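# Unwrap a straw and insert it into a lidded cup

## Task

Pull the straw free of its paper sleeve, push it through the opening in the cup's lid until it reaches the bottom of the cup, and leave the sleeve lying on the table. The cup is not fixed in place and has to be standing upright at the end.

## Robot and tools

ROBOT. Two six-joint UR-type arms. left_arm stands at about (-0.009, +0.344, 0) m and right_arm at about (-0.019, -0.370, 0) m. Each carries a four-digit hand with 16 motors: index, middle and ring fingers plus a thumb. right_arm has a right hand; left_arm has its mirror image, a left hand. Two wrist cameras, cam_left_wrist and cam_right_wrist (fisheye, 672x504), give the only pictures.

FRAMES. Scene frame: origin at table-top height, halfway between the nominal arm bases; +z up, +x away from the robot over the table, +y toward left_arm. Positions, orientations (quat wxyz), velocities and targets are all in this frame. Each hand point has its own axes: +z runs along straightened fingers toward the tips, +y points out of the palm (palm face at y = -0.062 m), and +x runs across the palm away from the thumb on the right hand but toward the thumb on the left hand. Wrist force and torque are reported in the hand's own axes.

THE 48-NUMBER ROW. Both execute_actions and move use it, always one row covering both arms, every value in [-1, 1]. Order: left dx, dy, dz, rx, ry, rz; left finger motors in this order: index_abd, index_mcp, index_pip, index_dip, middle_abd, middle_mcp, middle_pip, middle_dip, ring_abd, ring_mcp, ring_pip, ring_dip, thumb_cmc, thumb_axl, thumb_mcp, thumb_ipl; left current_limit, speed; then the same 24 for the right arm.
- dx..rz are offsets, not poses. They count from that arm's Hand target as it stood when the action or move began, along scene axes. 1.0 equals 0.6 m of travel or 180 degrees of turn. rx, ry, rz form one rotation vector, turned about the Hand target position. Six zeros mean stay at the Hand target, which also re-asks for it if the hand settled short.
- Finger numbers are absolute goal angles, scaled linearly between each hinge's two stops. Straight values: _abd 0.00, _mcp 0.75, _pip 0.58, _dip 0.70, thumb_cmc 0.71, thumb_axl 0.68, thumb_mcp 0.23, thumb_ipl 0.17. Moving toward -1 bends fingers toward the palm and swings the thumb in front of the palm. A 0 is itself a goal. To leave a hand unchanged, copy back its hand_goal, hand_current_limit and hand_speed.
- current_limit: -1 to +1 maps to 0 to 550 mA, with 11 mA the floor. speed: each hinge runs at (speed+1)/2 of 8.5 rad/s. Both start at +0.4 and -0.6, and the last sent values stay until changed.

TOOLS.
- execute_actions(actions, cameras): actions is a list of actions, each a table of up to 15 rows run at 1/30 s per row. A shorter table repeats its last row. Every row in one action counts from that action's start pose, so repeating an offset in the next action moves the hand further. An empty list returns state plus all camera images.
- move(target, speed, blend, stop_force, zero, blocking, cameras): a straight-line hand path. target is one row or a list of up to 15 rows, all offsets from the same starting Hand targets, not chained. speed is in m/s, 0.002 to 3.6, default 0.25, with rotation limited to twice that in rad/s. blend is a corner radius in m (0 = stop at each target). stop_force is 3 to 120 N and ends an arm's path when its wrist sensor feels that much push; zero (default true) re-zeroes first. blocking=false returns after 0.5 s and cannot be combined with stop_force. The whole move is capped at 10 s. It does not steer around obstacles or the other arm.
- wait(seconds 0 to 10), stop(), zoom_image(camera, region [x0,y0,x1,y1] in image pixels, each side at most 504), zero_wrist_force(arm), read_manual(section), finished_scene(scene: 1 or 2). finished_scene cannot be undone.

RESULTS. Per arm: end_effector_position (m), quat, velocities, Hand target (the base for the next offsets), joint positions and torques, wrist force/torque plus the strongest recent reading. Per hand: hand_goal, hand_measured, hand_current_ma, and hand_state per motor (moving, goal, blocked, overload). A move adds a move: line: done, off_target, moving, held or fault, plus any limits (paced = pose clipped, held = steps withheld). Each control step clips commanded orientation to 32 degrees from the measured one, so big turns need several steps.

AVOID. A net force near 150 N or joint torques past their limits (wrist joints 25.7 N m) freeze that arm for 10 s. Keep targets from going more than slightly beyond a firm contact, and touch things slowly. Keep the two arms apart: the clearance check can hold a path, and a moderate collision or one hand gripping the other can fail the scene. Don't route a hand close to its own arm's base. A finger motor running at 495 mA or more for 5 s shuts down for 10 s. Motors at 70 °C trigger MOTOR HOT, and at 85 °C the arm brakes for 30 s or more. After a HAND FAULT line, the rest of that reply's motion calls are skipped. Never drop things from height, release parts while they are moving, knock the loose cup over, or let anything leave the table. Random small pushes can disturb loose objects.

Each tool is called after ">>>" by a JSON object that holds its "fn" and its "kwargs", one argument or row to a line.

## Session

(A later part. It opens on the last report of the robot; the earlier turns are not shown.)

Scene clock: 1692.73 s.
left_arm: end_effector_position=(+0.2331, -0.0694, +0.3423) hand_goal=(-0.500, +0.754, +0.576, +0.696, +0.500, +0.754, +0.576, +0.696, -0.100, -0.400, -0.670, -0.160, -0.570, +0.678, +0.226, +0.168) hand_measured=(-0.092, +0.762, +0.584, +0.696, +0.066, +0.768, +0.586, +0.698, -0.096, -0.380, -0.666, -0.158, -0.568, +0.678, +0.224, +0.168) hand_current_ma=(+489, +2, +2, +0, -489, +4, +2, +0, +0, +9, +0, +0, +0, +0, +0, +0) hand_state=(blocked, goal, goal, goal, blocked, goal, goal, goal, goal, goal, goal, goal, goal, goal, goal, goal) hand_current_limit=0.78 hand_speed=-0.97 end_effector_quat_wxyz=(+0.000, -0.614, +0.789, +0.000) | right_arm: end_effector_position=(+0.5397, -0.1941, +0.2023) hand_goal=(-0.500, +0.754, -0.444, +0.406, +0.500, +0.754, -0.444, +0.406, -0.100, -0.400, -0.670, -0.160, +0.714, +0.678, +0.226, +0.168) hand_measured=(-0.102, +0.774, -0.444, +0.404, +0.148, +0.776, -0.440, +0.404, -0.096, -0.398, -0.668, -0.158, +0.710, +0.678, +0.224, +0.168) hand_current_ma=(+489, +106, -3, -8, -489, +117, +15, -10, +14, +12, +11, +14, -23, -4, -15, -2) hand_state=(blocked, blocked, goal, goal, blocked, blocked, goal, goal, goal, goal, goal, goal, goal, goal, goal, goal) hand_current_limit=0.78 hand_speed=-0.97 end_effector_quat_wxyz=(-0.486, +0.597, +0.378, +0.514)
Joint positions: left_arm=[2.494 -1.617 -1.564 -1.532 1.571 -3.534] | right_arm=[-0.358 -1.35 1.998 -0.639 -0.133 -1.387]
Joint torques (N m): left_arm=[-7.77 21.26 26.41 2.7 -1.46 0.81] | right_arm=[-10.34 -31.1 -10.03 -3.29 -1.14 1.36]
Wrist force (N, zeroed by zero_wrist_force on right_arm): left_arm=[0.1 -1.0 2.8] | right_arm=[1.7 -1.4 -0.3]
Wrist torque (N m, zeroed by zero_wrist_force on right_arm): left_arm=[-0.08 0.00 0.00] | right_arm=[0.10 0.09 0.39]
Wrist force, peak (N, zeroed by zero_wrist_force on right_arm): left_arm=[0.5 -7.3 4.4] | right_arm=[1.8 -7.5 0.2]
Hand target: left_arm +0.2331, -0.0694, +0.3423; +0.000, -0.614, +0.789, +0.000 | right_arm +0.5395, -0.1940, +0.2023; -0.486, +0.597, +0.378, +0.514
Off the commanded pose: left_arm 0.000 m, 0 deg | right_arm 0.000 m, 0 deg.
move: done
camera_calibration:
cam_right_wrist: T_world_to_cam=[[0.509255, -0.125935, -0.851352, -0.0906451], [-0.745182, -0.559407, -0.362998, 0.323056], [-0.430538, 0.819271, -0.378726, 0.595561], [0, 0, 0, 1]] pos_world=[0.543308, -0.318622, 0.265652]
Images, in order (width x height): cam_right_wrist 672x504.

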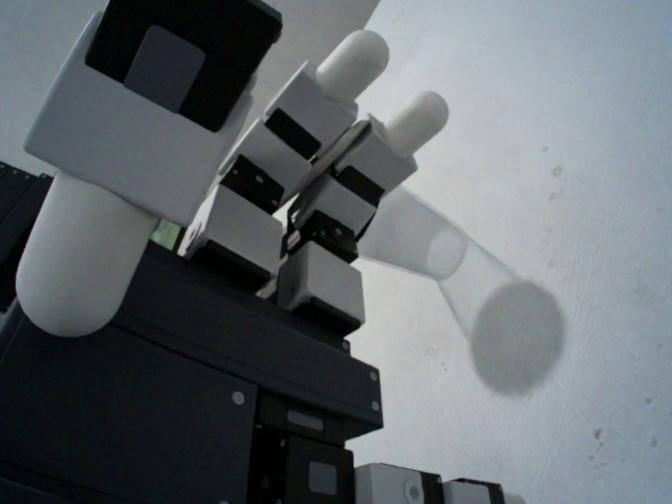

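>>> {"fn": "move", "kwargs": {
  "target": [0,0,0,0,0,0,-0.5,0.754,0.576,0.696,0.5,0.754,0.576,0.696,-0.1,-0.40,-0.67,-0.16,-0.57,0.678,0.226,0.168,0.78,-0.97,0.0190,-0.0048,-0.0039,0,0,0,-0.5,0.754,-0.445,0.406,0.5,0.754,-0.445,0.406,-0.1,-0.40,-0.67,-0.16,0.714,0.678,0.226,0.168,0.78,-0.97],
  "speed": 0.01,
  "stop_force": 11,
  "zero": false,
  "cameras": ["cam_right_wrist"]
}}

>>> {"fn": "zoom_image", "kwargs": {
  "camera": "cam_right_wrist",
  "region": [280, 90, 400, 200]
}}

Scene clock: 1738.17 s.
left_arm: end_effector_position=(+0.2331, -0.0694, +0.3423) hand_goal=(-0.500, +0.754, +0.576, +0.696, +0.500, +0.754, +0.576, +0.696, -0.100, -0.400, -0.670, -0.160, -0.570, +0.678, +0.226, +0.168) hand_measured=(-0.128, +0.752, +0.576, +0.696, +0.088, +0.760, +0.582, +0.698, -0.096, -0.380, -0.666, -0.158, -0.568, +0.678, +0.224, +0.168) hand_current_ma=(+490, +0, +0, +0, -489, +1, +1, +0, +0, +9, +0, +0, +0, +0, +0, +0) hand_state=(blocked, goal, goal, goal, blocked, goal, goal, goal, goal, goal, goal, goal, goal, goal, goal, goal) hand_current_limit=0.78 hand_speed=-0.97 end_effector_quat_wxyz=(+0.000, -0.614, +0.789, +0.000) | right_arm: end_effector_position=(+0.5509, -0.1969, +0.2000) hand_goal=(-0.500, +0.754, -0.444, +0.406, +0.500, +0.754, -0.444, +0.406, -0.100, -0.400, -0.670, -0.160, +0.714, +0.678, +0.226, +0.168) hand_measured=(-0.130, +0.754, -0.446, +0.404, +0.188, +0.756, -0.444, +0.404, -0.096, -0.398, -0.668, -0.158, +0.710, +0.678, +0.224, +0.168) hand_current_ma=(+490, -4, -8, -8, -489, +13, +1, -10, +14, +12, +11, +14, -22, -4, -14, -2) hand_state=(blocked, goal, goal, goal, blocked, goal, goal, goal, goal, goal, goal, goal, goal, goal, goal, goal) hand_current_limit=0.78 hand_speed=-0.97 end_effector_quat_wxyz=(-0.486, +0.597, +0.378, +0.514)
Joint positions: left_arm=[2.494 -1.617 -1.564 -1.532 1.571 -3.534] | right_arm=[-0.355 -1.322 1.968 -0.638 -0.129 -1.386]
Joint torques (N m): left_arm=[-5.8 20.41 24.49 2.53 0.39 1.1] | right_arm=[8.07 -17 -24.4 3.24 1.36 -1.73]
Wrist force (N, zeroed by zero_wrist_force on right_arm): left_arm=[0.5 -0.6 0.9] | right_arm=[-0.5 0.0 0.1]
Wrist torque (N m, zeroed by zero_wrist_force on right_arm): left_arm=[-0.02 0.02 0.04] | right_arm=[-0.01 0.05 -0.06]
Wrist force, peak (N, zeroed by zero_wrist_force on right_arm): left_arm=[0.6 -8.5 4.8] | right_arm=[2.4 -8.4 -0.1]
Hand target: left_arm +0.2331, -0.0694, +0.3423; +0.000, -0.614, +0.789, +0.000 | right_arm +0.5509, -0.1969, +0.2000; -0.486, +0.597, +0.378, +0.514
Off the commanded pose: left_arm 0.000 m, 0 deg | right_arm 0.000 m, 0 deg.
move: done
camera_calibration:
cam_right_wrist: T_world_to_cam=[[0.509132, -0.125967, -0.85142, -0.0986469], [-0.745218, -0.559452, -0.362855, 0.328987], [-0.430621, 0.819235, -0.378708, 0.601962], [0, 0, 0, 1]] pos_world=[0.554609, -0.321522, 0.263353]
Images, in order (width x height): cam_right_wrist 672x504.

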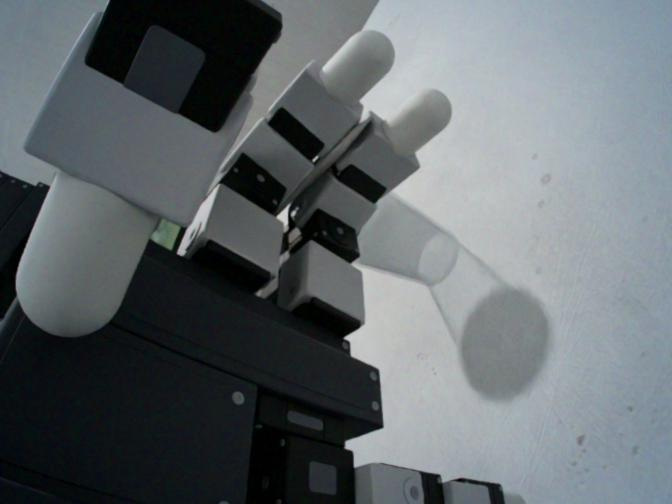

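Scaled by 4.200 from the camera's 672x504 image, which has a finer 960x720 frame.

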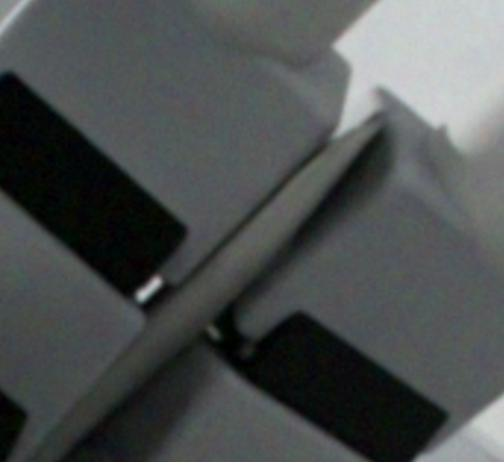

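>>> {"fn": "move", "kwargs": {
  "target": [
    [0,0,0,0,0,0,-0.5,0.754,0.576,0.696,0.5,0.754,0.576,0.696,-0.1,-0.40,-0.67,-0.16,-0.57,0.678,0.226,0.168,0.78,-0.97,0.0158,-0.0040,-0.0033,0,0,0,-0.5,0.754,-0.445,0.406,0.5,0.754,-0.445,0.406,-0.1,-0.40,-0.67,-0.16,0.714,0.678,0.226,0.168,0.78,-0.97],
    [0,0,0,0,0,0,-0.5,0.754,0.576,0.696,0.5,0.754,0.576,0.696,-0.1,-0.40,-0.67,-0.16,-0.57,0.678,0.226,0.168,0.78,-0.97,0,-0.1417,0,0,0,0,-0.5,0.754,-0.445,0.406,0.5,0.754,-0.445,0.406,-0.1,-0.40,-0.67,-0.16,0.714,0.678,0.226,0.168,0.78,-0.97],
    [0,0,0,0,0,0,-0.5,0.754,0.576,0.696,0.5,0.754,0.576,0.696,-0.1,-0.40,-0.67,-0.16,-0.57,0.678,0.226,0.168,0.78,-0.97,-0.1333,-0.1417,0.0083,0,0,0,-0.5,0.754,-0.445,0.406,0.5,0.754,-0.445,0.406,-0.1,-0.40,-0.67,-0.16,0.714,0.678,0.226,0.168,0.78,-0.97]
  ],
  "speed": 0.06,
  "blend": [0.004, 0.02, 0],
  "cameras": ["cam_left_wrist", "cam_right_wrist"]
}}

Scene clock: 1791.03 s.
left_arm: end_effector_position=(+0.2331, -0.0694, +0.3423) hand_goal=(-0.500, +0.754, +0.576, +0.696, +0.500, +0.754, +0.576, +0.696, -0.100, -0.400, -0.670, -0.160, -0.570, +0.678, +0.226, +0.168) hand_measured=(-0.128, +0.752, +0.576, +0.696, +0.088, +0.760, +0.582, +0.698, -0.096, -0.380, -0.666, -0.158, -0.568, +0.678, +0.224, +0.168) hand_current_ma=(+489, +0, +0, +0, -489, +1, +1, +0, +0, +9, +0, +0, +0, +0, +0, +0) hand_state=(blocked, goal, goal, goal, blocked, goal, goal, goal, goal, goal, goal, goal, goal, goal, goal, goal) hand_current_limit=0.78 hand_speed=-0.97 end_effector_quat_wxyz=(+0.000, -0.614, +0.789, +0.000) | right_arm: end_effector_position=(+0.4711, -0.2819, +0.2050) hand_goal=(-0.500, +0.754, -0.444, +0.406, +0.500, +0.754, -0.444, +0.406, -0.100, -0.400, -0.670, -0.160, +0.714, +0.678, +0.226, +0.168) hand_measured=(-0.130, +0.754, -0.446, +0.404, +0.188, +0.756, -0.444, +0.404, -0.096, -0.398, -0.668, -0.158, +0.710, +0.678, +0.224, +0.168) hand_current_ma=(+490, -5, -9, -8, -489, +12, +0, -10, +14, +12, +11, +14, -22, -4, -14, -2) hand_state=(blocked, goal, goal, goal, blocked, goal, goal, goal, goal, goal, goal, goal, goal, goal, goal, goal) hand_current_limit=0.78 hand_speed=-0.97 end_effector_quat_wxyz=(-0.486, +0.597, +0.378, +0.514) end_effector_velocity=(-0.002, +0.000, -0.001) end_effector_angular_velocity=(+0.001, +0.001, +0.001)
Joint positions: left_arm=[2.494 -1.617 -1.564 -1.532 1.571 -3.534] | right_arm=[-0.652 -1.471 2.137 -0.663 -0.427 -1.38]
Joint velocities: left_arm=[within noise] | right_arm=[-0.003 -0.002 0.005 -0.001 -0.004 0]
Joint torques (N m): left_arm=[5.02 18.11 22.09 2.36 1.21 1.34] | right_arm=[-9.68 -24.73 -6.97 -2.17 -1.34 1.51]
Wrist force (N, zeroed by zero_wrist_force on right_arm): left_arm=[0.4 -0.1 0.9] | right_arm=[-0.4 0.0 0.2]
Wrist torque (N m, zeroed by zero_wrist_force on right_arm): left_arm=[0.04 0.03 0.02] | right_arm=[-0.01 0.03 -0.14]
Wrist force, peak (N, zeroed by zero_wrist_force on right_arm): left_arm=[0.6 -0.2 1.0] | right_arm=[-0.9 0.1 0.0]
Hand target: left_arm +0.2331, -0.0694, +0.3423; +0.000, -0.614, +0.789, +0.000 | right_arm +0.4709, -0.2819, +0.2050; -0.486, +0.597, +0.378, +0.514
Off the commanded pose: left_arm 0.000 m, 0 deg | right_arm 0.000 m, 0 deg.
move: done
camera_calibration:
cam_left_wrist: T_world_to_cam=[[0.791066, 0.611229, -0.0247729, -0.160422], [0.427891, -0.523937, 0.736477, -0.43531], [0.437177, -0.593202, -0.676009, 0.219064], [0, 0, 0, 1]] pos_world=[0.2174, -0.0000709769, 0.464711]
cam_right_wrist: T_world_to_cam=[[0.509132, -0.125967, -0.85142, -0.0645534], [-0.745218, -0.559452, -0.362855, 0.223744], [-0.430621, 0.819235, -0.378708, 0.639089], [0, 0, 0, 1]] pos_world=[0.474809, -0.406522, 0.268253]

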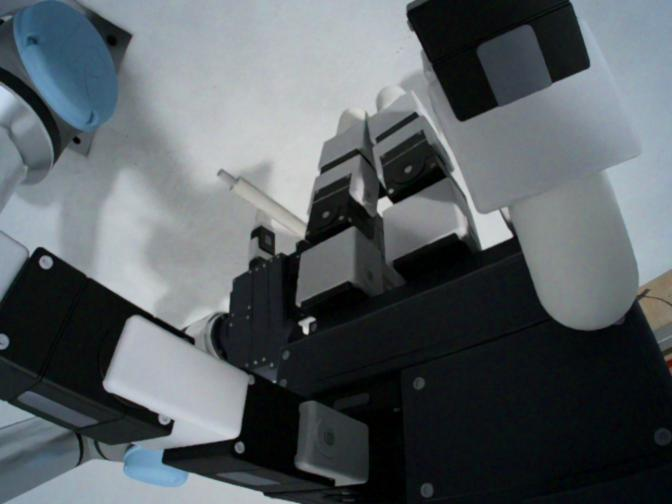

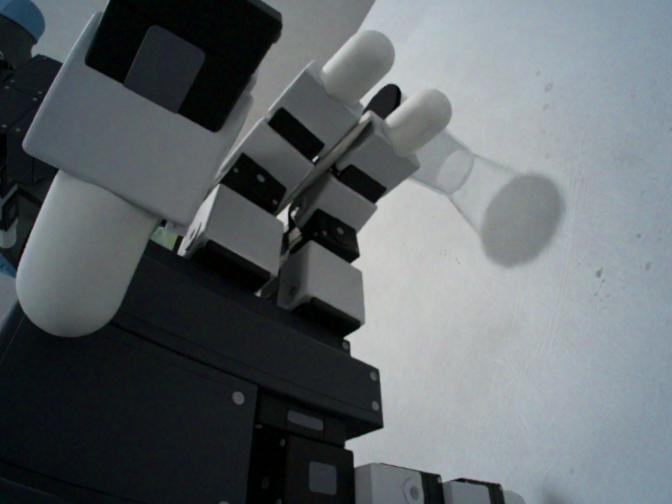

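>>> {"fn": "zoom_image", "kwargs": {
  "camera": "cam_left_wrist",
  "region": [190, 140, 340, 250]
}}

Scaled by 3.360 from the camera's 672x504 image, which has a finer 960x720 frame.

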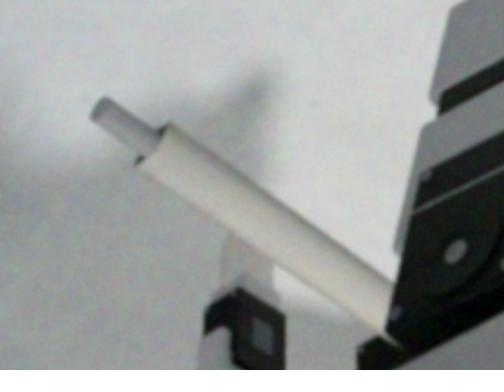

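>>> {"fn": "move", "kwargs": {
  "target": [
    [0.0115,0.1157,0.0962,-0.1054,-0.165,-0.4535,0.10,0.754,-0.445,0.406,-0.10,0.754,-0.445,0.406,-0.1,-0.40,-0.67,-0.16,-0.57,0.678,0.226,0.168,0.78,-0.9,0,0,0,0,0,0,-0.5,0.754,-0.445,0.406,0.5,0.754,-0.445,0.406,-0.1,-0.40,-0.67,-0.16,0.714,0.678,0.226,0.168,0.78,-0.97],
    [0.1483,-0.0475,-0.0055,-0.2109,-0.3299,-0.9071,0.10,0.754,-0.445,0.406,-0.10,0.754,-0.445,0.406,-0.1,-0.40,-0.67,-0.16,-0.57,0.678,0.226,0.168,0.78,-0.9,0,0,0,0,0,0,-0.5,0.754,-0.445,0.406,0.5,0.754,-0.445,0.406,-0.1,-0.40,-0.67,-0.16,0.714,0.678,0.226,0.168,0.78,-0.97]
  ],
  "speed": 0.25,
  "blend": [0.02, 0],
  "cameras": ["cam_left_wrist"]
}}

Scene clock: 2068.60 s.
left_arm: end_effector_position=(+0.3220, -0.0979, +0.3390) hand_goal=(+0.100, +0.754, -0.444, +0.406, -0.100, +0.754, -0.444, +0.406, -0.100, -0.400, -0.670, -0.160, -0.570, +0.678, +0.226, +0.168) hand_measured=(+0.098, +0.752, -0.438, +0.410, -0.096, +0.754, -0.438, +0.410, -0.096, -0.384, -0.666, -0.158, -0.566, +0.678, +0.224, +0.168) hand_current_ma=(+0, +0, +1, +0, +0, +0, +1, +0, +0, +5, +0, +0, +0, +0, +0, +0) hand_state=(goal, goal, goal, goal, goal, goal, goal, goal, goal, goal, goal, goal, goal, goal, goal, goal) hand_current_limit=0.78 hand_speed=-0.90 end_effector_quat_wxyz=(+0.133, +0.713, +0.579, -0.373) | right_arm: end_effector_position=(+0.4709, -0.2819, +0.2050) hand_goal=(-0.500, +0.754, -0.444, +0.406, +0.500, +0.754, -0.444, +0.406, -0.100, -0.400, -0.670, -0.160, +0.714, +0.678, +0.226, +0.168) hand_measured=(-0.130, +0.754, -0.446, +0.404, +0.188, +0.756, -0.444, +0.404, -0.096, -0.398, -0.668, -0.158, +0.710, +0.678, +0.224, +0.168) hand_current_ma=(+490, -5, -8, -8, -489, +12, +1, -10, +14, +12, +11, +14, -22, -4, -14, -2) hand_state=(blocked, goal, goal, goal, blocked, goal, goal, goal, goal, goal, goal, goal, goal, goal, goal, goal) hand_current_limit=0.78 hand_speed=-0.97 end_effector_quat_wxyz=(-0.486, +0.597, +0.378, +0.514)
Joint positions: left_arm=[2.728 -1.421 -1.811 -1.629 0.767 -0.136] | right_arm=[-0.652 -1.471 2.138 -0.663 -0.427 -1.38]
Joint torques (N m): left_arm=[8.17 6.78 30.63 0.32 -0.03 2.2] | right_arm=[-9.65 -26.02 -7.29 -2.18 -1.63 1.45]
Wrist force (N, zeroed by zero_wrist_force on right_arm): left_arm=[0.8 -0.8 1.6] | right_arm=[-0.8 0.0 0.0]
Wrist torque (N m, zeroed by zero_wrist_force on right_arm): left_arm=[-0.13 -0.05 -0.13] | right_arm=[-0.01 0.08 -0.17]
Wrist force, peak (N, zeroed by zero_wrist_force on right_arm): left_arm=[0.2 -0.4 2.1] | right_arm=[-0.7 0.4 0.0]
Hand target: left_arm +0.3220, -0.0979, +0.3390; +0.132, +0.713, +0.578, -0.373 | right_arm +0.4709, -0.2819, +0.2050; -0.486, +0.597, +0.378, +0.514
Off the commanded pose: left_arm 0.000 m, 0 deg | right_arm 0.000 m, 0 deg.
move: done
camera_calibration:
cam_left_wrist: T_world_to_cam=[[-0.61945, -0.404798, 0.672621, -0.095078], [-0.202362, 0.910185, 0.361404, -0.0154399], [-0.758506, 0.0877589, -0.64573, 0.60245], [0, 0, 0, 1]] pos_world=[0.394941, -0.0773046, 0.458552]
Images, in order (width x height): cam_left_wrist 672x504.

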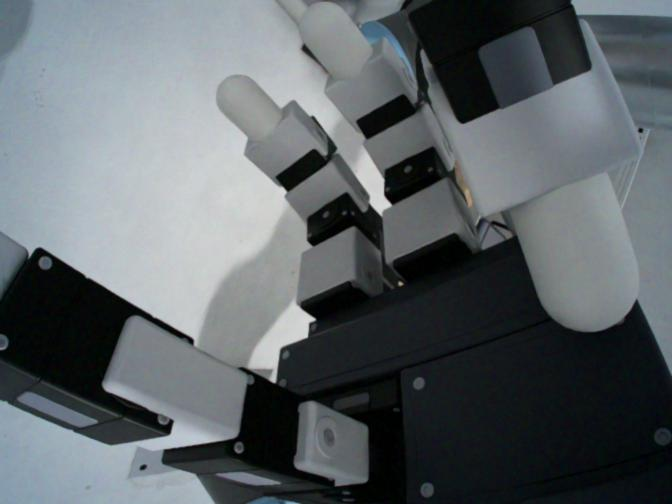

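>>> {"fn": "zoom_image", "kwargs": {
  "camera": "cam_left_wrist",
  "region": [220, 0, 380, 120]
}}

Scaled by 3.150 from the camera's 672x504 image, which has a finer 960x720 frame.

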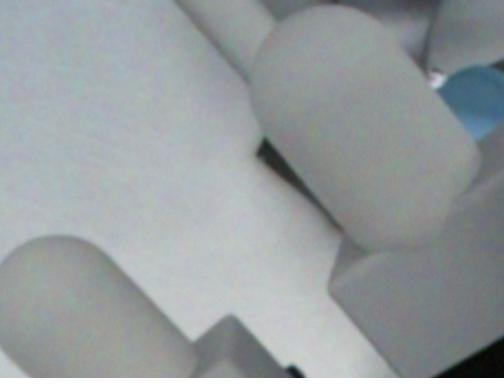

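>>> {"fn": "move", "kwargs": {
  "target": [-0.0025,-0.0363,0.0343,0,0,0,0.10,0.754,-0.445,0.406,-0.10,0.754,-0.445,0.406,-0.1,-0.40,-0.67,-0.16,-0.57,0.678,0.226,0.168,0.78,-0.9,0,0,0,0,0,0,-0.5,0.754,-0.445,0.406,0.5,0.754,-0.445,0.406,-0.1,-0.40,-0.67,-0.16,0.714,0.678,0.226,0.168,0.78,-0.97],
  "speed": 0.06,
  "cameras": ["cam_left_wrist"]
}}

>>> {"fn": "zoom_image", "kwargs": {
  "camera": "cam_left_wrist",
  "region": [200, 0, 380, 140]
}}

Scene clock: 2117.10 s.
left_arm: end_effector_position=(+0.3205, -0.1195, +0.3594) hand_goal=(+0.100, +0.754, -0.444, +0.406, -0.100, +0.754, -0.444, +0.406, -0.100, -0.400, -0.670, -0.160, -0.570, +0.678, +0.226, +0.168) hand_measured=(+0.098, +0.752, -0.438, +0.410, -0.096, +0.754, -0.438, +0.410, -0.096, -0.386, -0.666, -0.158, -0.566, +0.678, +0.224, +0.168) hand_current_ma=(+0, +0, +1, +0, +0, +0, +1, +0, +0, +5, +0, +0, +0, +0, +0, +0) hand_state=(goal, goal, goal, goal, goal, goal, goal, goal, goal, goal, goal, goal, goal, goal, goal, goal) hand_current_limit=0.78 hand_speed=-0.90 end_effector_quat_wxyz=(+0.132, +0.713, +0.578, -0.373) | right_arm: end_effector_position=(+0.4709, -0.2819, +0.2050) hand_goal=(-0.500, +0.754, -0.444, +0.406, +0.500, +0.754, -0.444, +0.406, -0.100, -0.400, -0.670, -0.160, +0.714, +0.678, +0.226, +0.168) hand_measured=(-0.130, +0.754, -0.446, +0.404, +0.188, +0.756, -0.444, +0.404, -0.096, -0.398, -0.668, -0.158, +0.710, +0.678, +0.224, +0.168) hand_current_ma=(+490, -5, -8, -8, -489, +12, +1, -10, +14, +12, +11, +14, -22, -4, -14, -2) hand_state=(blocked, goal, goal, goal, blocked, goal, goal, goal, goal, goal, goal, goal, goal, goal, goal, goal) hand_current_limit=0.78 hand_speed=-0.97 end_effector_quat_wxyz=(-0.486, +0.597, +0.378, +0.514)
Joint positions: left_arm=[2.681 -1.45 -1.746 -1.617 0.761 -0.203] | right_arm=[-0.652 -1.471 2.138 -0.663 -0.427 -1.38]
Joint torques (N m): left_arm=[-9.69 7.43 29.37 5.03 -2.63 -2.46] | right_arm=[-9.98 -25.54 -7.78 -2.27 -1.59 1.34]
Wrist force (N, zeroed by zero_wrist_force on right_arm): left_arm=[0.7 -0.4 1.4] | right_arm=[-0.6 0.2 0.0]
Wrist torque (N m, zeroed by zero_wrist_force on right_arm): left_arm=[-0.07 -0.04 -0.05] | right_arm=[0.02 0.05 -0.14]
Wrist force, peak (N, zeroed by zero_wrist_force on right_arm): left_arm=[1.1 -0.4 1.7] | right_arm=[-0.6 0.3 -0.3]
Hand target: left_arm +0.3205, -0.1196, +0.3595; +0.132, +0.713, +0.578, -0.373 | right_arm +0.4709, -0.2819, +0.2050; -0.486, +0.597, +0.378, +0.514
Off the commanded pose: left_arm 0.000 m, 0 deg | right_arm 0.000 m, 0 deg.
move: done
camera_calibration:
cam_left_wrist: T_world_to_cam=[[-0.619556, -0.404585, 0.672652, -0.118465], [-0.202082, 0.910261, 0.36137, -0.0034501], [-0.758494, 0.0879581, -0.645717, 0.616399], [0, 0, 0, 1]] pos_world=[0.393442, -0.0990059, 0.478952]
Images, in order (width x height): cam_left_wrist 672x504.

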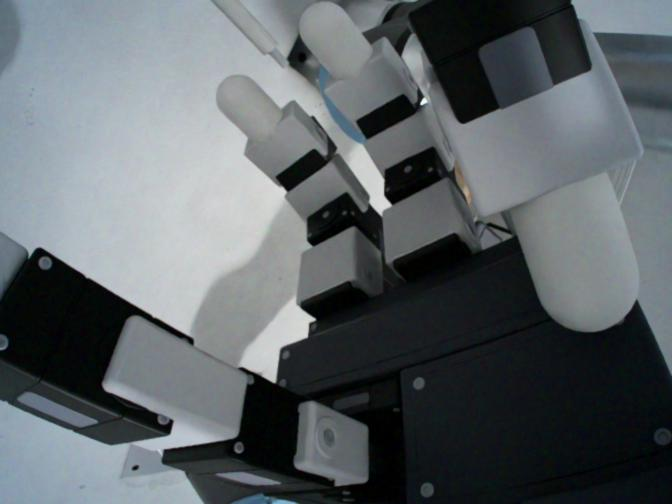

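Scaled by 2.800 from the camera's 672x504 image, which has a finer 960x720 frame.

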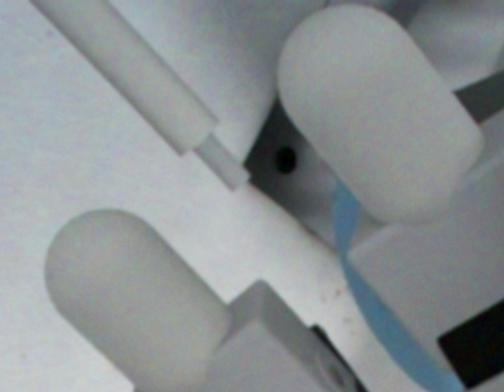

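>>> {"fn": "move", "kwargs": {
  "target": [
    [0.02,0.0303,-0.0387,0,0,0,0.10,0.754,-0.445,0.406,-0.10,0.754,-0.445,0.406,-0.1,-0.40,-0.67,-0.16,-0.57,0.678,0.226,0.168,0.78,-0.9,0,0,0,0,0,0,-0.5,0.754,-0.445,0.406,0.5,0.754,-0.445,0.406,-0.1,-0.40,-0.67,-0.16,0.714,0.678,0.226,0.168,0.78,-0.97],
    [-0.0367,-0.0627,-0.1412,0,0,0,0.10,0.754,-0.445,0.406,-0.10,0.754,-0.445,0.406,-0.1,-0.40,-0.67,-0.16,-0.57,0.678,0.226,0.168,0.78,-0.9,0,0,0,0,0,0,-0.5,0.754,-0.445,0.406,0.5,0.754,-0.445,0.406,-0.1,-0.40,-0.67,-0.16,0.714,0.678,0.226,0.168,0.78,-0.97]
  ],
  "speed": [0.06, 0.03],
  "stop_force": 4,
  "cameras": ["cam_left_wrist"]
}}

>>> {"fn": "zoom_image", "kwargs": {
  "camera": "cam_left_wrist",
  "region": [200, 0, 400, 160]
}}

Scene clock: 2161.77 s.
left_arm: end_effector_position=(+0.2985, -0.1573, +0.2748) hand_goal=(+0.100, +0.754, -0.444, +0.406, -0.100, +0.754, -0.444, +0.406, -0.100, -0.400, -0.670, -0.160, -0.570, +0.678, +0.226, +0.168) hand_measured=(+0.098, +0.752, -0.438, +0.410, -0.096, +0.754, -0.438, +0.410, -0.096, -0.386, -0.666, -0.158, -0.566, +0.678, +0.224, +0.168) hand_current_ma=(+0, +0, +1, +0, +0, +0, +1, +0, +0, +5, +0, +0, +0, +0, +0, +0) hand_state=(goal, goal, goal, goal, goal, goal, goal, goal, goal, goal, goal, goal, goal, goal, goal, goal) hand_current_limit=0.78 hand_speed=-0.90 end_effector_quat_wxyz=(+0.132, +0.713, +0.578, -0.373) | right_arm: end_effector_position=(+0.4709, -0.2819, +0.2050) hand_goal=(-0.500, +0.754, -0.444, +0.406, +0.500, +0.754, -0.444, +0.406, -0.100, -0.400, -0.670, -0.160, +0.714, +0.678, +0.226, +0.168) hand_measured=(-0.130, +0.754, -0.446, +0.404, +0.188, +0.756, -0.444, +0.404, -0.096, -0.398, -0.668, -0.158, +0.710, +0.678, +0.224, +0.168) hand_current_ma=(+490, -5, -8, -8, -489, +12, +1, -10, +14, +12, +11, +14, -22, -4, -14, -2) hand_state=(blocked, goal, goal, goal, blocked, goal, goal, goal, goal, goal, goal, goal, goal, goal, goal, goal) hand_current_limit=0.78 hand_speed=-0.97 end_effector_quat_wxyz=(-0.486, +0.597, +0.378, +0.514)
Joint positions: left_arm=[2.583 -1.519 -1.93 -1.26 0.756 -0.345] | right_arm=[-0.652 -1.471 2.138 -0.663 -0.427 -1.38]
Joint torques (N m): left_arm=[-9.25 10.34 13.09 5.15 0.03 -2.45] | right_arm=[-10.68 -26.01 -7.53 -2.24 -1.43 1.39]
Wrist force (N, zeroed by zero_wrist_force on right_arm): left_arm=[0.7 -0.3 1.6] | right_arm=[-0.4 -0.2 -0.1]
Wrist torque (N m, zeroed by zero_wrist_force on right_arm): left_arm=[-0.07 -0.04 -0.04] | right_arm=[-0.02 0.03 -0.14]
Wrist force, peak (N, zeroed by zero_wrist_force on right_arm): left_arm=[0.9 0.0 2.2] | right_arm=[-0.8 0.3 -0.1]
Hand target: left_arm +0.2985, -0.1573, +0.2748; +0.132, +0.713, +0.578, -0.373 | right_arm +0.4709, -0.2819, +0.2050; -0.486, +0.597, +0.378, +0.514
Off the commanded pose: left_arm 0.000 m, 0 deg | right_arm 0.000 m, 0 deg.
move: done
camera_calibration:
cam_left_wrist: T_world_to_cam=[[-0.619556, -0.404585, 0.672652, -0.0904416], [-0.202082, 0.910261, 0.36137, 0.0569928], [-0.758494, 0.0879581, -0.645717, 0.5484], [0, 0, 0, 1]] pos_world=[0.371442, -0.136706, 0.394352]
Images, in order (width x height): cam_left_wrist 672x504.

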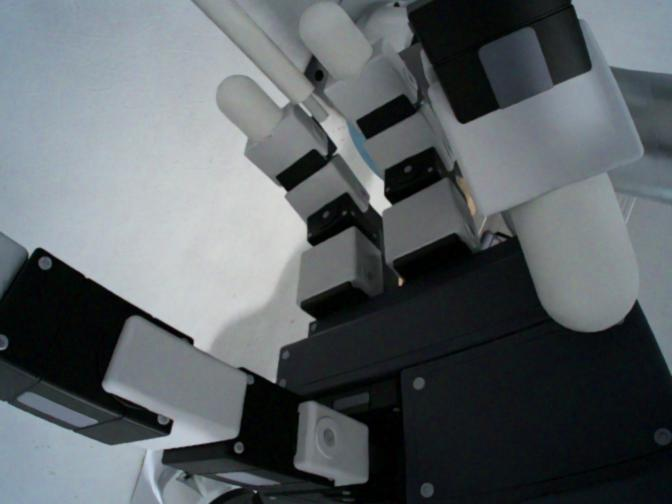

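Scaled by 2.520 from the camera's 672x504 image, which has a finer 960x720 frame.

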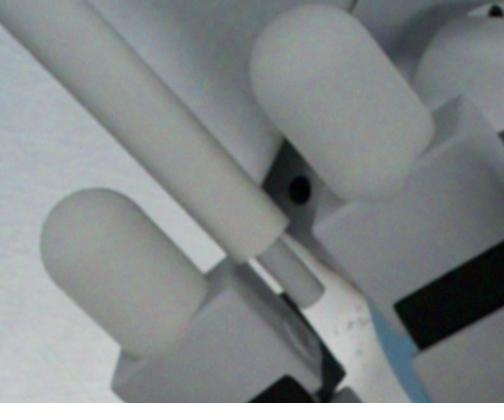

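>>> {"fn": "zero_wrist_force", "kwargs": {
  "arm": "left_arm"
}}

>>> {"fn": "move", "kwargs": {
  "target": [0,0,0,0,0,0,-0.5,0.754,-0.445,0.406,0.5,0.754,-0.445,0.406,-0.1,-0.40,-0.67,-0.16,-0.57,0.678,0.226,0.168,0.78,-0.97,0,0,0,0,0,0,-0.5,0.754,-0.445,0.406,0.5,0.754,-0.445,0.406,-0.1,-0.40,-0.67,-0.16,0.714,0.678,0.226,0.168,0.78,-0.97]
}}

>>> {"fn": "wait", "kwargs": {
  "seconds": 4,
  "cameras": ["cam_left_wrist", "cam_right_wrist"]
}}

>>> {"fn": "zoom_image", "kwargs": {
  "camera": "cam_left_wrist",
  "region": [200, 0, 400, 160]
}}

Wrist force sensor zeroed.

Scene clock: 2180.47 s.
left_arm: end_effector_position=(+0.2985, -0.1573, +0.2748) hand_goal=(-0.500, +0.754, -0.444, +0.406, +0.500, +0.754, -0.444, +0.406, -0.100, -0.400, -0.670, -0.160, -0.570, +0.678, +0.226, +0.168) hand_measured=(-0.212, +0.758, -0.460, +0.408, +0.180, +0.760, -0.470, +0.404, -0.096, -0.386, -0.666, -0.158, -0.566, +0.678, +0.224, +0.168) hand_current_ma=(+489, +0, -6, +0, -489, +1, -14, +0, +0, +5, +0, +0, +0, +0, +0, +0) hand_state=(blocked, goal, goal, goal, blocked, goal, blocked, goal, goal, goal, goal, goal, goal, goal, goal, goal) hand_current_limit=0.78 hand_speed=-0.97 end_effector_quat_wxyz=(+0.132, +0.713, +0.578, -0.373) | right_arm: end_effector_position=(+0.4709, -0.2819, +0.2050) hand_goal=(-0.500, +0.754, -0.444, +0.406, +0.500, +0.754, -0.444, +0.406, -0.100, -0.400, -0.670, -0.160, +0.714, +0.678, +0.226, +0.168) hand_measured=(-0.130, +0.752, -0.448, +0.404, +0.188, +0.754, -0.444, +0.404, -0.096, -0.398, -0.668, -0.158, +0.710, +0.678, +0.224, +0.168) hand_current_ma=(+489, -9, -21, -8, -489, +1, -2, -10, +14, +12, +11, +14, -22, -4, -14, -2) hand_state=(blocked, goal, goal, goal, blocked, goal, goal, goal, goal, goal, goal, goal, goal, goal, goal, goal) hand_current_limit=0.78 hand_speed=-0.97 end_effector_quat_wxyz=(-0.486, +0.597, +0.378, +0.514)
Joint positions: left_arm=[2.583 -1.519 -1.93 -1.26 0.756 -0.345] | right_arm=[-0.652 -1.471 2.138 -0.663 -0.427 -1.38]
Joint torques (N m): left_arm=[-8.39 10.13 14.21 5.09 -0.1 -2.3] | right_arm=[-9.52 -25.98 -6.72 -2.27 -1.54 1.15]
Wrist force (N, zeroed by zero_wrist_force): left_arm=[0.7 0.2 1.3] | right_arm=[0.7 0.4 0.3]
Wrist torque (N m, zeroed by zero_wrist_force): left_arm=[0.02 0.02 0.06] | right_arm=[0.00 0.11 0.16]
Wrist force, peak (N, zeroed by zero_wrist_force): left_arm=[0.9 0.0 1.4] | right_arm=[1.0 0.2 0.6]
Hand target: left_arm +0.2985, -0.1573, +0.2748; +0.132, +0.713, +0.578, -0.373 | right_arm +0.4709, -0.2819, +0.2050; -0.486, +0.597, +0.378, +0.514
Off the commanded pose: left_arm 0.000 m, 0 deg | right_arm 0.000 m, 0 deg.
move: done

Scene clock: 2184.47 s.
left_arm: end_effector_position=(+0.2985, -0.1573, +0.2748) hand_goal=(-0.500, +0.754, -0.444, +0.406, +0.500, +0.754, -0.444, +0.406, -0.100, -0.400, -0.670, -0.160, -0.570, +0.678, +0.226, +0.168) hand_measured=(-0.212, +0.758, -0.460, +0.408, +0.180, +0.760, -0.470, +0.404, -0.096, -0.386, -0.666, -0.158, -0.566, +0.678, +0.224, +0.168) hand_current_ma=(+490, +0, -6, +0, -489, +1, -14, +0, +0, +5, +0, +0, +0, +0, +0, +0) hand_state=(blocked, goal, goal, goal, blocked, goal, blocked, goal, goal, goal, goal, goal, goal, goal, goal, goal) hand_current_limit=0.78 hand_speed=-0.97 end_effector_quat_wxyz=(+0.132, +0.713, +0.578, -0.373) | right_arm: end_effector_position=(+0.4709, -0.2819, +0.2050) hand_goal=(-0.500, +0.754, -0.444, +0.406, +0.500, +0.754, -0.444, +0.406, -0.100, -0.400, -0.670, -0.160, +0.714, +0.678, +0.226, +0.168) hand_measured=(-0.130, +0.752, -0.448, +0.404, +0.188, +0.754, -0.444, +0.404, -0.096, -0.398, -0.668, -0.158, +0.710, +0.678, +0.224, +0.168) hand_current_ma=(+489, -9, -21, -8, -489, +1, -2, -10, +14, +12, +11, +14, -22, -4, -14, -2) hand_state=(blocked, goal, goal, goal, blocked, goal, goal, goal, goal, goal, goal, goal, goal, goal, goal, goal) hand_current_limit=0.78 hand_speed=-0.97 end_effector_quat_wxyz=(-0.486, +0.597, +0.378, +0.514)
Joint positions: left_arm=[2.583 -1.519 -1.93 -1.26 0.756 -0.345] | right_arm=[-0.652 -1.471 2.138 -0.663 -0.427 -1.38]
Joint torques (N m): left_arm=[-7.37 12.85 16.3 5.19 -0.32 -2.58] | right_arm=[-9.86 -24.81 -7.3 -2.31 -1.36 0.86]
Wrist force (N, zeroed by zero_wrist_force): left_arm=[0.7 -0.2 1.3] | right_arm=[0.9 0.3 0.5]
Wrist torque (N m, zeroed by zero_wrist_force): left_arm=[-0.02 0.01 0.08] | right_arm=[-0.02 0.09 0.17]
Wrist force, peak (N, zeroed by zero_wrist_force): left_arm=[0.8 0.0 1.6] | right_arm=[1.2 0.1 0.5]
Hand target: left_arm +0.2985, -0.1573, +0.2748; +0.132, +0.713, +0.578, -0.373 | right_arm +0.4709, -0.2819, +0.2050; -0.486, +0.597, +0.378, +0.514
Off the commanded pose: left_arm 0.000 m, 0 deg | right_arm 0.000 m, 0 deg.
wait: 4.00 s; at rest by 0.17 s
camera_calibration:
cam_left_wrist: T_world_to_cam=[[-0.619556, -0.404585, 0.672652, -0.0904416], [-0.202082, 0.910261, 0.36137, 0.0569928], [-0.758494, 0.0879581, -0.645717, 0.5484], [0, 0, 0, 1]] pos_world=[0.371442, -0.136706, 0.394352]
cam_right_wrist: T_world_to_cam=[[0.509132, -0.125967, -0.85142, -0.0643664], [-0.745218, -0.559452, -0.362855, 0.223631], [-0.430621, 0.819235, -0.378708, 0.639041], [0, 0, 0, 1]] pos_world=[0.474609, -0.406522, 0.268353]

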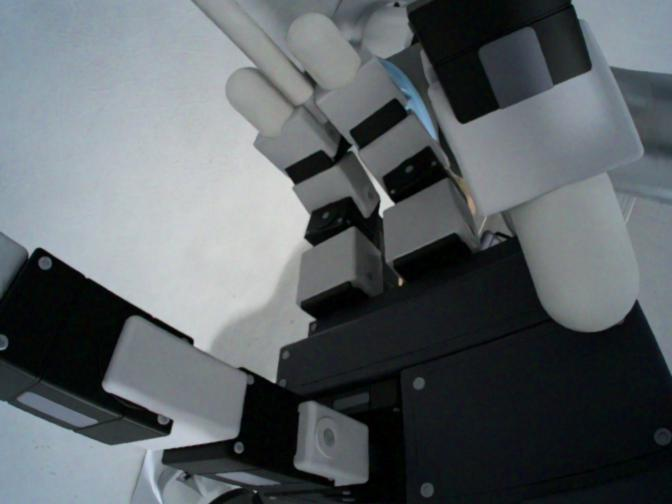

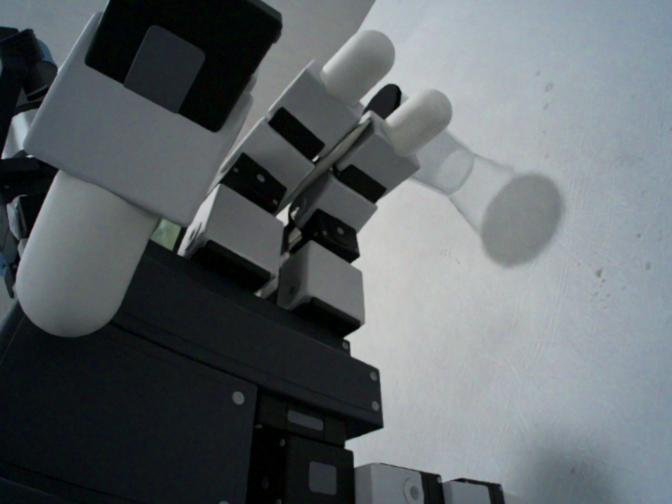

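Scaled by 2.520 from the camera's 672x504 image, which has a finer 960x720 frame.

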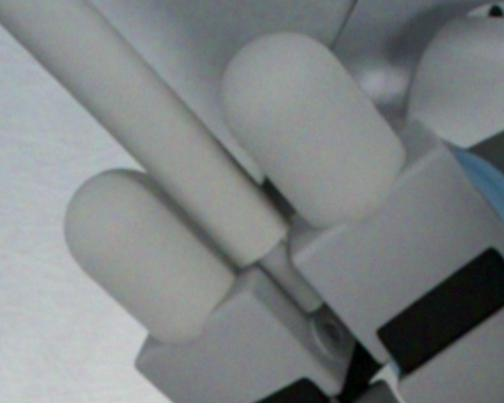

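>>> {"fn": "zero_wrist_force", "kwargs": {
  "arm": "right_arm"
}}

>>> {"fn": "move", "kwargs": {
  "target": [0,0,0,0,0,0,-0.5,0.754,-0.445,0.406,0.5,0.754,-0.445,0.406,-0.1,-0.40,-0.67,-0.16,-0.57,0.678,0.226,0.168,0.78,-0.97,0.0239,-0.0059,-0.0044,0,0,0,-0.5,0.754,-0.445,0.406,0.5,0.754,-0.445,0.406,-0.1,-0.40,-0.67,-0.16,0.714,0.678,0.226,0.168,0.78,-0.97],
  "speed": 0.01,
  "stop_force": 11,
  "cameras": ["cam_left_wrist", "cam_right_wrist"]
}}

>>> {"fn": "zoom_image", "kwargs": {
  "camera": "cam_left_wrist",
  "region": [200, 0, 400, 160]
}}

>>> {"fn": "zoom_image", "kwargs": {
  "camera": "cam_right_wrist",
  "region": [280, 90, 400, 200]
}}

Wrist force sensor zeroed.

Scene clock: 2200.73 s.
left_arm: end_effector_position=(+0.2985, -0.1573, +0.2748) hand_goal=(-0.500, +0.754, -0.444, +0.406, +0.500, +0.754, -0.444, +0.406, -0.100, -0.400, -0.670, -0.160, -0.570, +0.678, +0.226, +0.168) hand_measured=(-0.240, +0.718, -0.480, +0.404, +0.180, +0.716, -0.480, +0.404, -0.096, -0.386, -0.666, -0.158, -0.566, +0.678, +0.224, +0.168) hand_current_ma=(+489, -28, -24, +0, -489, -29, -25, +0, +0, +5, +0, +0, +0, +0, +0, +0) hand_state=(blocked, blocked, blocked, goal, blocked, blocked, blocked, goal, goal, goal, goal, goal, goal, goal, goal, goal) hand_current_limit=0.78 hand_speed=-0.97 end_effector_quat_wxyz=(+0.132, +0.713, +0.578, -0.373) | right_arm: end_effector_position=(+0.4853, -0.2855, +0.2023) hand_goal=(-0.500, +0.754, -0.444, +0.406, +0.500, +0.754, -0.444, +0.406, -0.100, -0.400, -0.670, -0.160, +0.714, +0.678, +0.226, +0.168) hand_measured=(-0.138, +0.798, -0.444, +0.404, +0.188, +0.806, -0.438, +0.404, -0.096, -0.398, -0.668, -0.158, +0.710, +0.678, +0.224, +0.168) hand_current_ma=(+490, +238, +1, -8, -489, +274, +29, -10, +14, +12, +11, +14, -22, -4, -14, -2) hand_state=(blocked, blocked, goal, goal, blocked, blocked, goal, goal, goal, goal, goal, goal, goal, goal, goal, goal) hand_current_limit=0.78 hand_speed=-0.97 end_effector_quat_wxyz=(-0.486, +0.597, +0.378, +0.514)
Joint positions: left_arm=[2.583 -1.519 -1.93 -1.26 0.756 -0.345] | right_arm=[-0.635 -1.433 2.101 -0.666 -0.41 -1.38]
Joint torques (N m): left_arm=[-6.21 15.25 18.55 1.45 -2.34 -2.43] | right_arm=[5.32 -12.3 -25.2 -3.4 3.47 -2.11]
Wrist force (N, zeroed by zero_wrist_force): left_arm=[0.4 8.8 0.8] | right_arm=[0.1 -8.4 0.0]
Wrist torque (N m, zeroed by zero_wrist_force): left_arm=[-0.13 0.01 0.02] | right_arm=[0.23 -0.01 -0.07]
Wrist force, peak (N, zeroed by zero_wrist_force): left_arm=[1.2 11.4 1.1] | right_arm=[0.5 -10.9 0.2]
Hand target: left_arm +0.2985, -0.1573, +0.2748; +0.132, +0.713, +0.578, -0.373 | right_arm +0.4853, -0.2855, +0.2023; -0.486, +0.597, +0.378, +0.514
Off the commanded pose: left_arm 0.000 m, 0 deg | right_arm 0.000 m, 0 deg.
move: done
camera_calibration:
cam_left_wrist: T_world_to_cam=[[-0.619556, -0.404585, 0.672652, -0.0904416], [-0.202082, 0.910261, 0.36137, 0.0569928], [-0.758494, 0.0879581, -0.645717, 0.5484], [0, 0, 0, 1]] pos_world=[0.371442, -0.136706, 0.394352]
cam_right_wrist: T_world_to_cam=[[0.509132, -0.125967, -0.85142, -0.0744377], [-0.745218, -0.559452, -0.362855, 0.231424], [-0.430621, 0.819235, -0.378708, 0.647087], [0, 0, 0, 1]] pos_world=[0.489009, -0.410022, 0.265653]

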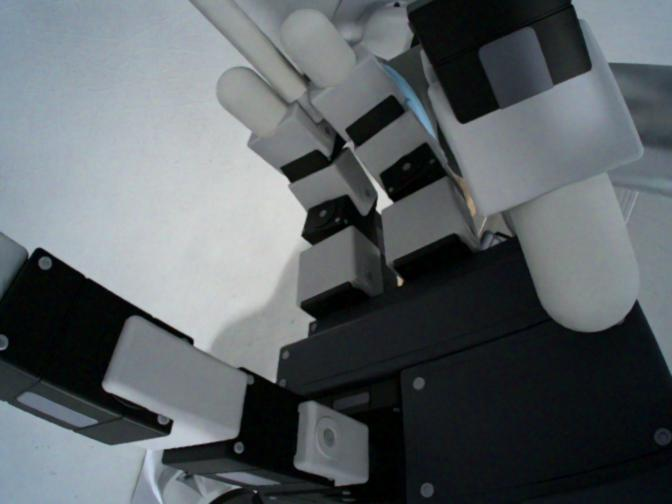

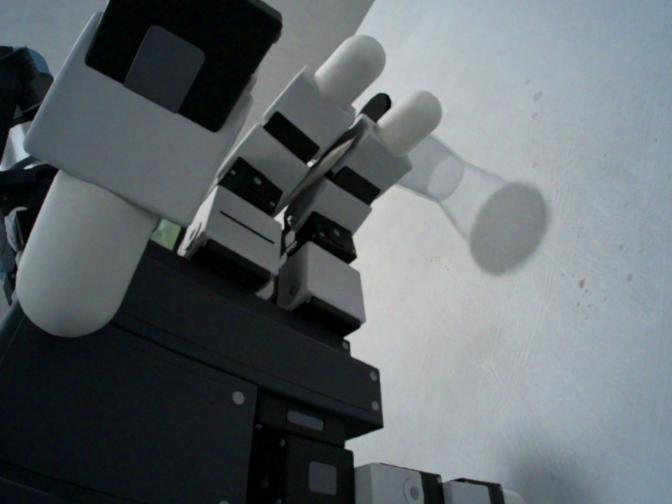

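Scaled by 2.520 from the camera's 672x504 image, which has a finer 960x720 frame.

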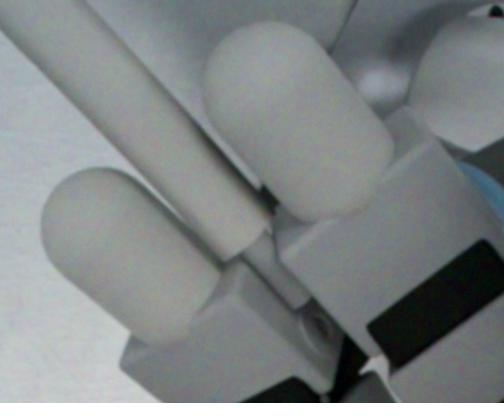

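Scaled by 4.200 from the camera's 672x504 image, which has a finer 960x720 frame.

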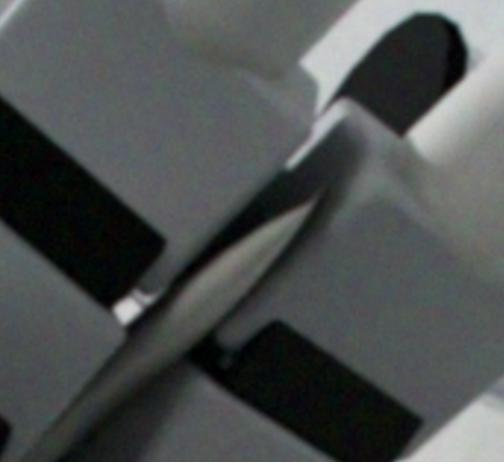

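>>> {"fn": "move", "kwargs": {
  "target": [0,0,0,0,0,0,-0.5,0.754,-0.445,0.406,0.5,0.754,-0.445,0.406,-0.1,-0.40,-0.67,-0.16,-0.57,0.678,0.226,0.168,0.78,-0.97,0.0127,-0.0032,-0.0024,0,0,0,-0.5,0.754,-0.445,0.406,0.5,0.754,-0.445,0.406,-0.1,-0.40,-0.67,-0.16,0.714,0.678,0.226,0.168,0.78,-0.97],
  "speed": 0.01,
  "stop_force": 12,
  "zero": false,
  "cameras": ["cam_left_wrist", "cam_right_wrist"]
}}

>>> {"fn": "zoom_image", "kwargs": {
  "camera": "cam_left_wrist",
  "region": [200, 0, 400, 160]
}}

>>> {"fn": "zoom_image", "kwargs": {
  "camera": "cam_right_wrist",
  "region": [280, 90, 400, 200]
}}

Scene clock: 2289.80 s.
left_arm: end_effector_position=(+0.2985, -0.1573, +0.2748) hand_goal=(-0.500, +0.754, -0.444, +0.406, +0.500, +0.754, -0.444, +0.406, -0.100, -0.400, -0.670, -0.160, -0.570, +0.678, +0.226, +0.168) hand_measured=(-0.244, +0.716, -0.482, +0.404, +0.180, +0.716, -0.482, +0.404, -0.096, -0.386, -0.666, -0.158, -0.566, +0.678, +0.224, +0.168) hand_current_ma=(+489, -29, -26, +0, -489, -29, -28, +0, +0, +5, +0, +0, +0, +0, +0, +0) hand_state=(blocked, blocked, blocked, goal, blocked, blocked, blocked, goal, goal, goal, goal, goal, goal, goal, goal, goal) hand_current_limit=0.78 hand_speed=-0.97 end_effector_quat_wxyz=(+0.132, +0.713, +0.578, -0.373) | right_arm: end_effector_position=(+0.4929, -0.2874, +0.2009) hand_goal=(-0.500, +0.754, -0.444, +0.406, +0.500, +0.754, -0.444, +0.406, -0.100, -0.400, -0.670, -0.160, +0.714, +0.678, +0.226, +0.168) hand_measured=(-0.156, +0.798, -0.444, +0.404, +0.200, +0.806, -0.438, +0.404, -0.096, -0.398, -0.668, -0.158, +0.710, +0.678, +0.224, +0.168) hand_current_ma=(+490, +238, +2, -8, -489, +274, +29, -10, +14, +12, +11, +14, -22, -4, -14, -2) hand_state=(blocked, blocked, goal, goal, blocked, blocked, goal, goal, goal, goal, goal, goal, goal, goal, goal, goal) hand_current_limit=0.78 hand_speed=-0.97 end_effector_quat_wxyz=(-0.486, +0.597, +0.378, +0.514)
Joint positions: left_arm=[2.583 -1.519 -1.93 -1.26 0.756 -0.345] | right_arm=[-0.627 -1.413 2.082 -0.666 -0.401 -1.38]
Joint torques (N m): left_arm=[-4.77 15.54 20.51 -0.03 -2.84 -2.26] | right_arm=[5.63 -13.28 -25.23 -2.82 3.95 -2.04]
Wrist force (N, zeroed by zero_wrist_force): left_arm=[0.0 10.4 0.4] | right_arm=[-0.3 -9.9 0.6]
Wrist torque (N m, zeroed by zero_wrist_force): left_arm=[-0.12 -0.01 0.02] | right_arm=[0.18 -0.01 -0.12]
Wrist force, peak (N, zeroed by zero_wrist_force): left_arm=[0.2 10.8 0.7] | right_arm=[-0.4 -10.3 0.6]
Hand target: left_arm +0.2985, -0.1573, +0.2748; +0.132, +0.713, +0.578, -0.373 | right_arm +0.4929, -0.2874, +0.2009; -0.486, +0.597, +0.378, +0.514
Off the commanded pose: left_arm 0.000 m, 0 deg | right_arm 0.000 m, 0 deg.
move: done
camera_calibration:
cam_left_wrist: T_world_to_cam=[[-0.619556, -0.404585, 0.672652, -0.0904416], [-0.202082, 0.910261, 0.36137, 0.0569928], [-0.758494, 0.0879581, -0.645717, 0.5484], [0, 0, 0, 1]] pos_world=[0.371442, -0.136706, 0.394352]
cam_right_wrist: T_world_to_cam=[[0.509132, -0.125967, -0.85142, -0.079751], [-0.745218, -0.559452, -0.362855, 0.235461], [-0.430621, 0.819235, -0.378708, 0.651468], [0, 0, 0, 1]] pos_world=[0.496609, -0.412022, 0.264253]

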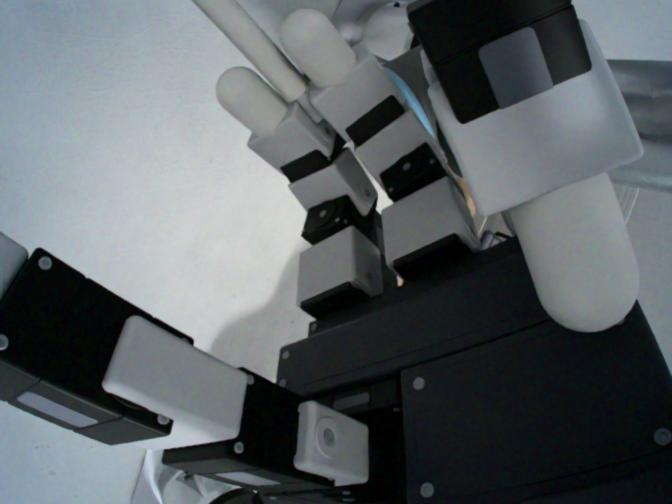

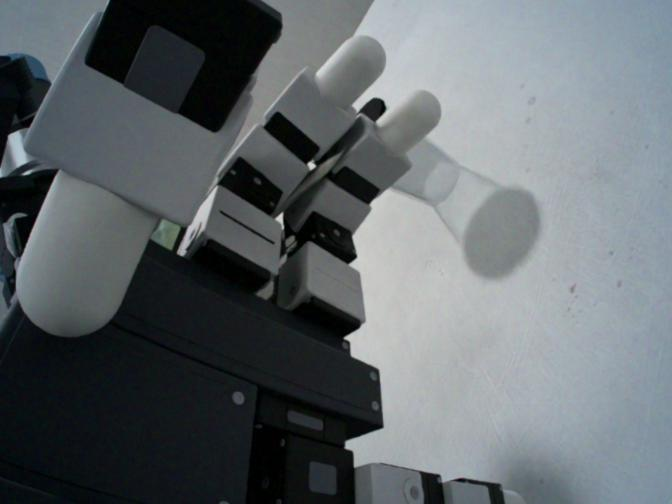

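Scaled by 2.520 from the camera's 672x504 image, which has a finer 960x720 frame.

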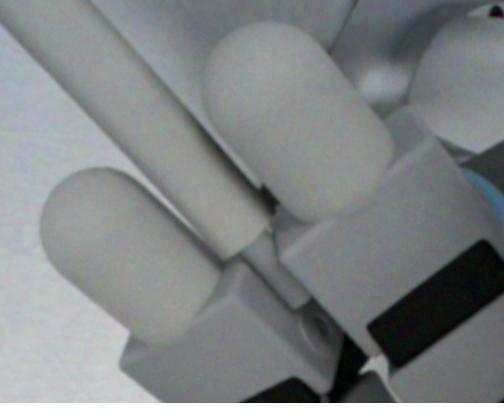

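Scaled by 4.200 from the camera's 672x504 image, which has a finer 960x720 frame.

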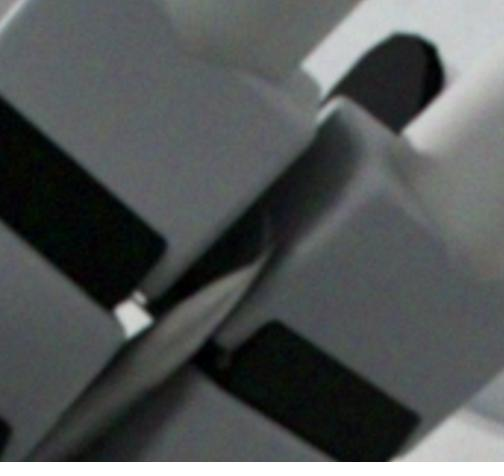

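>>> {"fn": "execute_actions", "kwargs": {
  "actions": []
}}

Scene clock: 2320.97 s.
left_arm: end_effector_position=(+0.2985, -0.1573, +0.2748) hand_goal=(-0.500, +0.754, -0.444, +0.406, +0.500, +0.754, -0.444, +0.406, -0.100, -0.400, -0.670, -0.160, -0.570, +0.678, +0.226, +0.168) hand_measured=(-0.244, +0.716, -0.482, +0.404, +0.180, +0.716, -0.482, +0.404, -0.096, -0.386, -0.666, -0.158, -0.566, +0.678, +0.224, +0.168) hand_current_ma=(+490, -29, -26, +0, -489, -29, -28, +0, +0, +5, +0, +0, +0, +0, +0, +0) hand_state=(blocked, blocked, blocked, goal, blocked, blocked, blocked, goal, goal, goal, goal, goal, goal, goal, goal, goal) hand_current_limit=0.78 hand_speed=-0.97 end_effector_quat_wxyz=(+0.132, +0.713, +0.578, -0.373) | right_arm: end_effector_position=(+0.4929, -0.2874, +0.2009) hand_goal=(-0.500, +0.754, -0.444, +0.406, +0.500, +0.754, -0.444, +0.406, -0.100, -0.400, -0.670, -0.160, +0.714, +0.678, +0.226, +0.168) hand_measured=(-0.156, +0.798, -0.444, +0.404, +0.200, +0.806, -0.438, +0.404, -0.096, -0.398, -0.668, -0.158, +0.710, +0.678, +0.224, +0.168) hand_current_ma=(+490, +238, +2, -8, -489, +274, +29, -10, +14, +12, +11, +14, -22, -4, -14, -2) hand_state=(blocked, blocked, goal, goal, blocked, blocked, goal, goal, goal, goal, goal, goal, goal, goal, goal, goal) hand_current_limit=0.78 hand_speed=-0.97 end_effector_quat_wxyz=(-0.486, +0.597, +0.378, +0.514)
Joint positions: left_arm=[2.583 -1.519 -1.93 -1.26 0.756 -0.345] | right_arm=[-0.627 -1.413 2.082 -0.666 -0.401 -1.38]
Joint velocities: within noise
Joint torques (N m): left_arm=[-3.54 16.58 22.21 -0.17 -1.82 -2.23] | right_arm=[5.4 -12.83 -26.3 1.06 3.95 -2.13]
Motor temperatures (°C): left_arm=[33 30 31 40 35 37] | right_arm=[28 32 31 42 34 33]
Wrist force (N, zeroed by zero_wrist_force): left_arm=[0.2 10.5 0.7] | right_arm=[-0.2 -10.0 0.6]
Wrist torque (N m, zeroed by zero_wrist_force): left_arm=[-0.13 -0.02 0.03] | right_arm=[0.17 -0.04 -0.11]
Wrist force, peak (N, zeroed by zero_wrist_force): left_arm=[0.1 11.0 0.8] | right_arm=[-0.4 -10.2 0.7]
Hand target: left_arm +0.2985, -0.1573, +0.2748; +0.132, +0.713, +0.578, -0.373 | right_arm +0.4929, -0.2874, +0.2009; -0.486, +0.597, +0.378, +0.514
Off the commanded pose: left_arm 0.000 m, 0 deg | right_arm 0.000 m, 0 deg.
camera_calibration:
cam_left_wrist: T_world_to_cam=[[-0.619556, -0.404585, 0.672652, -0.0904416], [-0.202082, 0.910261, 0.36137, 0.0569928], [-0.758494, 0.0879581, -0.645717, 0.5484], [0, 0, 0, 1]] pos_world=[0.371442, -0.136706, 0.394352]
cam_right_wrist: T_world_to_cam=[[0.509132, -0.125967, -0.85142, -0.079751], [-0.745218, -0.559452, -0.362855, 0.235461], [-0.430621, 0.819235, -0.378708, 0.651468], [0, 0, 0, 1]] pos_world=[0.496609, -0.412022, 0.264253]

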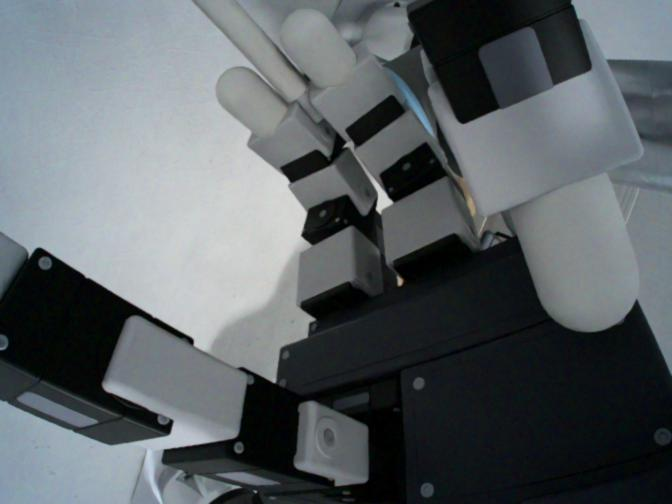

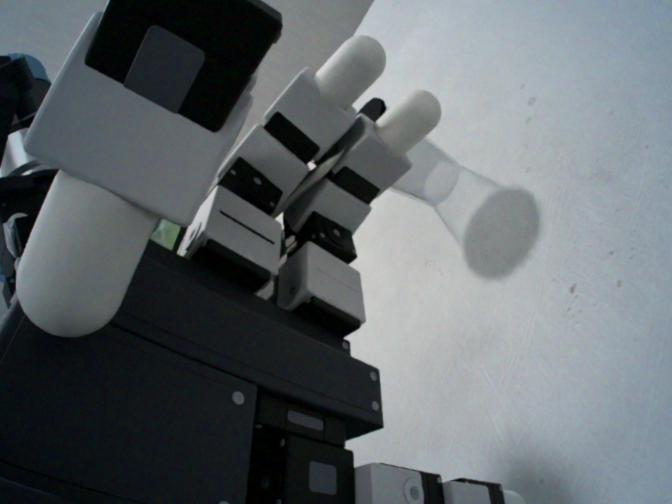

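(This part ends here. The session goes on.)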